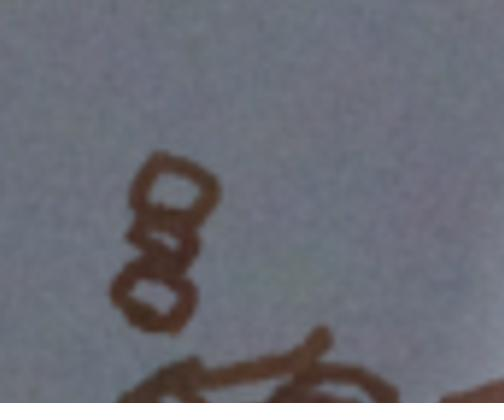

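move:
  target:
    - [0,0,0,0,0,0,1,0,0,0.00051,0,-0.03025,-0.22759,-0.9]
    - [0,0,0,0,0,0,1,0,0,0.00051,0,-0.01005,-0.23459,-0.9]
    - [0,0,0,0,0,0,1,0,0,0.03601,0,-0.00545,-0.23459,-0.9]
    - [0,0,0,0,0,0,1,0,0,0.03963,0,-0.00039,-0.23623,-0.9]
    - [0,0,0,0,0,0,1,0,0,0.04113,0,0.00171,-0.23851,-0.9]
    - [0,0,0,0,0,0,1,0,0,0.0158,0,-0.02287,-0.24079,-0.9]
    - [0,0,0,0,0,0,1,0,0,0.01218,0,-0.02793,-0.24173,-0.9]
    - [0,0,0,0,0,0,1,0,0,0.00856,0,-0.03299,-0.23063,-0.9]
    - [0,0,0,0,0,0,1,0,0,0.00706,0,-0.03509,-0.22835,-0.9]
    - [0,0,0,0,0,0,1,0,0,0.03239,0,-0.01051,-0.22607,-0.9]
    - [0,0,0,0,0,0,1,0,0,0.03601,0,-0.00545,-0.22513,-0.9]
    - [0,0,0,0,0,0,1,0,0,0.00051,0,-0.00545,-0.22513,-0.9]
  speed: [0.4,0.05,0.06,0.04,0.03,0.2,0.04,0.1,0.03,0.2,0.04,0.15]
  blend: [0,0,0,0.002,0.002,0.002,0.002,0.002,0.002,0.002,0.002,0]

move:
  target:
    - [0,0,0,0,0,0,1,0,0,-0.00937,0,-0.0383,-0.00573,-0.9]
    - [0,0,0,0,0,0,1,0,0,-0.00937,0,-0.0181,-0.01273,-0.9]
    - [0,0,0,0,0,0,1,0,0,0.02583,0,-0.0135,-0.01273,-0.9]
    - [0,0,0,0,0,0,1,0,0,0.02945,0,-0.00847,-0.0144,-0.9]
    - [0,0,0,0,0,0,1,0,0,0.03095,0,-0.00638,-0.01671,-0.9]
    - [0,0,0,0,0,0,1,0,0,0.00595,0,-0.03095,-0.01902,-0.9]
    - [0,0,0,0,0,0,1,0,0,0.00233,0,-0.03598,-0.01997,-0.9]
    - [0,0,0,0,0,0,1,0,0,-0.00129,0,-0.04101,-0.00881,-0.9]
    - [0,0,0,0,0,0,1,0,0,-0.00279,0,-0.0431,-0.0065,-0.9]
    - [0,0,0,0,0,0,1,0,0,0.02221,0,-0.01853,-0.00419,-0.9]
    - [0,0,0,0,0,0,1,0,0,0.02583,0,-0.0135,-0.00324,-0.9]
    - [0,0,0,0,0,0,1,0,0,-0.00937,0,-0.0135,-0.00324,-0.9]
  speed: [0.3,0.05,0.06,0.04,0.03,0.2,0.04,0.1,0.03,0.2,0.04,0.15]
  blend: [0,0,0,0.002,0.002,0.002,0.002,0.002,0.002,0.002,0.002,0]

move:
  target:
    - [0,0,0,0,0,0,1,0,0,-0.00873,0,-0.03736,-0.00562,-0.9]
    - [0,0,0,0,0,0,1,0,0,-0.00873,0,-0.01716,-0.01262,-0.9]
    - [0,0,0,0,0,0,1,0,0,0.02613,0,-0.01256,-0.01262,-0.9]
    - [0,0,0,0,0,0,1,0,0,0.02975,0,-0.00756,-0.01433,-0.9]
    - [0,0,0,0,0,0,1,0,0,0.03125,0,-0.00549,-0.01667,-0.9]
    - [0,0,0,0,0,0,1,0,0,0.00659,0,-0.03004,-0.01901,-0.9]
    - [0,0,0,0,0,0,1,0,0,0.00297,0,-0.03504,-0.01998,-0.9]
    - [0,0,0,0,0,0,1,0,0,-0.00065,0,-0.04004,-0.00876,-0.9]
    - [0,0,0,0,0,0,1,0,0,-0.00215,0,-0.04211,-0.00642,-0.9]
    - [0,0,0,0,0,0,1,0,0,0.02251,0,-0.01756,-0.00408,-0.9]
    - [0,0,0,0,0,0,1,0,0,0.02613,0,-0.01256,-0.00311,-0.9]
    - [0,0,0,0,0,0,1,0,0,-0.00873,0,-0.01256,-0.00311,-0.9]
  speed: [0.3,0.05,0.06,0.04,0.03,0.2,0.04,0.1,0.03,0.2,0.04,0.15]
  blend: [0,0,0,0.002,0.002,0.002,0.002,0.002,0.002,0.002,0.002,0]

move:
  target:
    - [0,0,0,0,0,0,1,0,0,-0.00832,0,-0.0367,-0.00605,-0.9]
    - [0,0,0,0,0,0,1,0,0,-0.00832,0,-0.0165,-0.01305,-0.9]
    - [0,0,0,0,0,0,1,0,0,0.02622,0,-0.0119,-0.01305,-0.9]
    - [0,0,0,0,0,0,1,0,0,0.02984,0,-0.00699,-0.0148,-0.9]
    - [0,0,0,0,0,0,1,0,0,0.03134,0,-0.00495,-0.01717,-0.9]
    - [0,0,0,0,0,0,1,0,0,0.007,0,-0.02947,-0.01954,-0.9]
    - [0,0,0,0,0,0,1,0,0,0.00338,0,-0.03438,-0.02052,-0.9]
    - [0,0,0,0,0,0,1,0,0,-0.00024,0,-0.03929,-0.00923,-0.9]
    - [0,0,0,0,0,0,1,0,0,-0.00174,0,-0.04133,-0.00686,-0.9]
    - [0,0,0,0,0,0,1,0,0,0.0226,0,-0.01681,-0.00449,-0.9]
    - [0,0,0,0,0,0,1,0,0,0.02622,0,-0.0119,-0.00351,-0.9]
    - [0,0,0,0,0,0,1,0,0,-0.00832,0,-0.0119,-0.00351,-0.9]
  speed: [0.3,0.05,0.06,0.04,0.03,0.2,0.04,0.1,0.03,0.2,0.04,0.15]
  blend: [0,0,0,0.002,0.002,0.002,0.002,0.002,0.002,0.002,0.002,0]

move:
  target:
    - [0,0,0,0,0,0,1,0,0,-0.00842,0,-0.03681,-0.00683,-0.9]
    - [0,0,0,0,0,0,1,0,0,-0.00842,0,-0.01661,-0.01383,-0.9]
    - [0,0,0,0,0,0,1,0,0,0.02579,0,-0.01201,-0.01383,-0.9]
    - [0,0,0,0,0,0,1,0,0,0.02939,0,-0.00712,-0.01562,-0.9]
    - [0,0,0,0,0,0,1,0,0,0.03089,0,-0.00509,-0.01802,-0.9]
    - [0,0,0,0,0,0,1,0,0,0.00688,0,-0.0296,-0.02042,-0.9]
    - [0,0,0,0,0,0,1,0,0,0.00328,0,-0.03449,-0.02141,-0.9]
    - [0,0,0,0,0,0,1,0,0,-0.00032,0,-0.03938,-0.01005,-0.9]
    - [0,0,0,0,0,0,1,0,0,-0.00182,0,-0.04141,-0.00765,-0.9]
    - [0,0,0,0,0,0,1,0,0,0.02219,0,-0.0169,-0.00525,-0.9]
    - [0,0,0,0,0,0,1,0,0,0.02579,0,-0.01201,-0.00426,-0.9]
    - [0,0,0,0,0,0,1,0,0,-0.00842,0,-0.01201,-0.00426,-0.9]
  speed: [0.3,0.05,0.06,0.04,0.03,0.2,0.04,0.1,0.03,0.2,0.04,0.15]
  blend: [0,0,0,0.002,0.002,0.002,0.002,0.002,0.002,0.002,0.002,0]

move:
  target:
    - [0,0,0,0,0,0,1,0,0,-0.01145,0,-0.04092,-0.0068,-0.9]
    - [0,0,0,0,0,0,1,0,0,-0.01145,0,-0.02072,-0.0138,-0.9]
    - [0,0,0,0,0,0,1,0,0,0.02234,0,-0.01612,-0.0138,-0.9]
    - [0,0,0,0,0,0,1,0,0,0.02594,0,-0.01128,-0.01564,-0.9]
    - [0,0,0,0,0,0,1,0,0,0.02744,0,-0.00928,-0.01808,-0.9]
    - [0,0,0,0,0,0,1,0,0,0.00385,0,-0.03376,-0.02052,-0.9]
    - [0,0,0,0,0,0,1,0,0,0.00025,0,-0.0386,-0.02153,-0.9]
    - [0,0,0,0,0,0,1,0,0,-0.00335,0,-0.04344,-0.01008,-0.9]
    - [0,0,0,0,0,0,1,0,0,-0.00485,0,-0.04544,-0.00764,-0.9]
    - [0,0,0,0,0,0,1,0,0,0.01874,0,-0.02096,-0.0052,-0.9]
    - [0,0,0,0,0,0,1,0,0,0.02234,0,-0.01612,-0.00419,-0.9]
    - [0,0,0,0,0,0,1,0,0,-0.01145,0,-0.01612,-0.00419,-0.9]
    - [0,0,0,0,0,0,1,0,0,-0.018,0,-0.01612,0.22,-0.9]
  speed: [0.3,0.05,0.06,0.04,0.03,0.2,0.04,0.1,0.03,0.2,0.04,0.15,0.4]
  blend: [0,0,0,0.002,0.002,0.002,0.002,0.002,0.002,0.002,0.002,0.01,0]
  cameras: ["cam_above"]

zoom_image:
  camera: "cam_above"
  region: [215, 290, 305, 362]

Scene clock: 437.97 s.
left_arm: end_effector_position=(+0.3943, +0.3349, +0.1104) grip_measured=+1.000 grip_effort_nm=0.00 end_effector_quat_wxyz=(+0.619, -0.006, +0.785, +0.004) | right_arm: end_effector_position=(+0.3318, +0.1563, +0.0966) grip_measured=-0.642 grip_effort_nm=-1.03 end_effector_quat_wxyz=(+0.429, -0.410, +0.774, +0.222)
Joint names: [wrist pitch, wrist roll, shoulder, wrist yaw, elbow, waist]
Joint positions: left_arm=[1.014 -0.014 1.582 -0.053 0.332 -0.05 0.094] | right_arm=[0.136 -0.006 2.132 0.006 1.432 0.989 0.017]
Joint torques (N m): left_arm=[1.66 0.04 -6.43 -0.03 5.09 -0.18] | right_arm=[1.66 -0.02 -12.56 -0.04 9.83 0.57]
Heat: left arm: 44 °C; right arm: 45 °C.
Joint targets: left_arm=[1.021 -0.015 1.574 -0.052 0.340 -0.050] | right_arm=[0.152 -0.007 2.091 0.000 1.469 0.996]
move: off_target (right_arm); right_arm: the shoulder is farthest, 0.041 rad from its target

Scene clock: 444.47 s.
left_arm: end_effector_position=(+0.3943, +0.3349, +0.1104) grip_measured=+1.000 grip_effort_nm=0.00 end_effector_quat_wxyz=(+0.619, -0.006, +0.785, +0.004) | right_arm: end_effector_position=(+0.3315, +0.1482, +0.0960) grip_measured=-0.642 grip_effort_nm=-1.03 end_effector_quat_wxyz=(+0.426, -0.409, +0.777, +0.219)
Joint names: [wrist pitch, wrist roll, shoulder, wrist yaw, elbow, waist]
Joint positions: left_arm=[1.014 -0.014 1.582 -0.053 0.332 -0.05 0.094] | right_arm=[0.137 -0.006 2.11 0.006 1.403 0.982 0.017]
Joint torques (N m): left_arm=[1.65 0.05 -6.46 -0.02 5.27 -0.08] | right_arm=[1.66 -0.02 -12.3 -0.04 9.73 0.57]
Heat: left arm: 44 °C; right arm: 45 °C.
Joint targets: left_arm=[1.021 -0.015 1.574 -0.052 0.340 -0.050] | right_arm=[0.152 -0.007 2.070 0.000 1.439 0.989]
move: off_target (right_arm); right_arm: the shoulder is farthest, 0.040 rad from its target

Scene clock: 450.93 s.
left_arm: end_effector_position=(+0.3943, +0.3349, +0.1104) grip_measured=+1.000 grip_effort_nm=0.00 end_effector_quat_wxyz=(+0.619, -0.006, +0.785, +0.004) | right_arm: end_effector_position=(+0.3311, +0.1405, +0.0951) grip_measured=-0.642 grip_effort_nm=-1.03 end_effector_quat_wxyz=(+0.424, -0.407, +0.780, +0.216)
Joint names: [wrist pitch, wrist roll, shoulder, wrist yaw, elbow, waist]
Joint positions: left_arm=[1.014 -0.014 1.582 -0.053 0.332 -0.05 0.094] | right_arm=[0.137 -0.006 2.09 0.006 1.374 0.975 0.017]
Joint torques (N m): left_arm=[1.68 0.04 -6.39 -0.05 5.18 0.01] | right_arm=[1.64 -0.02 -12.15 -0.04 9.7 0.57]
Heat: left arm: 44 °C; right arm: 45 °C.
Joint targets: left_arm=[1.021 -0.015 1.574 -0.052 0.340 -0.050] | right_arm=[0.152 -0.007 2.051 0.000 1.411 0.982]
move: off_target (right_arm); right_arm: the shoulder is farthest, 0.040 rad from its target

Scene clock: 457.33 s.
left_arm: end_effector_position=(+0.3943, +0.3349, +0.1104) grip_measured=+1.000 grip_effort_nm=0.00 end_effector_quat_wxyz=(+0.619, -0.006, +0.785, +0.004) | right_arm: end_effector_position=(+0.3313, +0.1327, +0.0945) grip_measured=-0.642 grip_effort_nm=-1.03 end_effector_quat_wxyz=(+0.422, -0.404, +0.783, +0.213)
Joint names: [wrist pitch, wrist roll, shoulder, wrist yaw, elbow, waist]
Joint positions: left_arm=[1.014 -0.014 1.582 -0.053 0.332 -0.05 0.094] | right_arm=[0.137 -0.006 2.071 0.006 1.348 0.967 0.017]
Joint torques (N m): left_arm=[1.65 0.07 -6.48 -0.03 5.16 -0.03] | right_arm=[1.65 -0.02 -11.95 -0.04 9.72 0.57]
Heat: left arm: 44 °C; right arm: 45 °C.
Joint targets: left_arm=[1.021 -0.015 1.574 -0.052 0.340 -0.050] | right_arm=[0.152 -0.007 2.032 0.000 1.385 0.974]
move: off_target (right_arm); right_arm: the shoulder is farthest, 0.039 rad from its target

Scene clock: 463.73 s.
left_arm: end_effector_position=(+0.3943, +0.3349, +0.1104) grip_measured=+1.000 grip_effort_nm=0.00 end_effector_quat_wxyz=(+0.619, -0.006, +0.785, +0.004) | right_arm: end_effector_position=(+0.3321, +0.1244, +0.0938) grip_measured=-0.642 grip_effort_nm=-1.03 end_effector_quat_wxyz=(+0.420, -0.401, +0.786, +0.210)
Joint names: [wrist pitch, wrist roll, shoulder, wrist yaw, elbow, waist]
Joint positions: left_arm=[1.014 -0.014 1.582 -0.053 0.332 -0.05 0.094] | right_arm=[0.138 -0.006 2.052 0.006 1.322 0.958 0.017]
Joint torques (N m): left_arm=[1.64 0.05 -6.34 -0.05 5.31 -0.09] | right_arm=[1.65 -0.02 -11.71 -0.05 9.65 0.57]
Heat: left arm: 44 °C; right arm: 45 °C.
Joint targets: left_arm=[1.021 -0.015 1.574 -0.052 0.340 -0.050] | right_arm=[0.152 -0.007 2.014 0.000 1.358 0.964]
move: off_target (right_arm); right_arm: the shoulder is farthest, 0.039 rad from its target

Scene clock: 471.43 s.
left_arm: end_effector_position=(+0.3943, +0.3349, +0.1104) grip_measured=+1.000 grip_effort_nm=0.00 end_effector_quat_wxyz=(+0.619, -0.006, +0.785, +0.004) | right_arm: end_effector_position=(+0.0653, +0.2214, +0.0980) grip_measured=-0.642 grip_effort_nm=-1.03 end_effector_quat_wxyz=(+0.354, -0.585, +0.661, +0.309)
Joint names: [wrist pitch, wrist roll, shoulder, wrist yaw, elbow, waist]
Joint positions: left_arm=[1.014 -0.014 1.582 -0.053 0.332 -0.05 0.094] | right_arm=[0.138 -0.006 2.017 0 1.286 1.46 0.017]
Joint torques (N m): left_arm=[1.64 0.05 -6.38 -0.04 5.31 -0.13] | right_arm=[1.63 -0.02 -11.89 0.01 9.63 -0.53]
Heat: left arm: 44 °C; right arm: 45 °C.
Joint targets: left_arm=[1.021 -0.015 1.574 -0.052 0.340 -0.050] | right_arm=[0.152 -0.007 1.973 0.000 1.322 1.454]
move: off_target (right_arm); right_arm: the shoulder is farthest, 0.043 rad from its target
Images, in order (width x height): cam_above 672x504.

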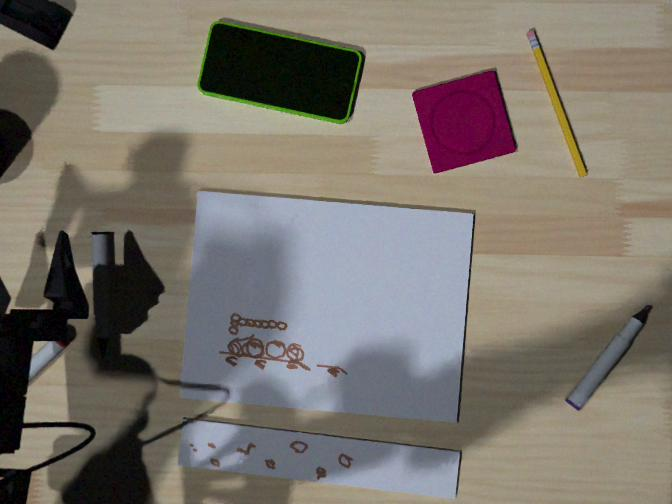

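Scaled by 5.600 from the camera's 672x504 image, which has a finer 960x720 frame.

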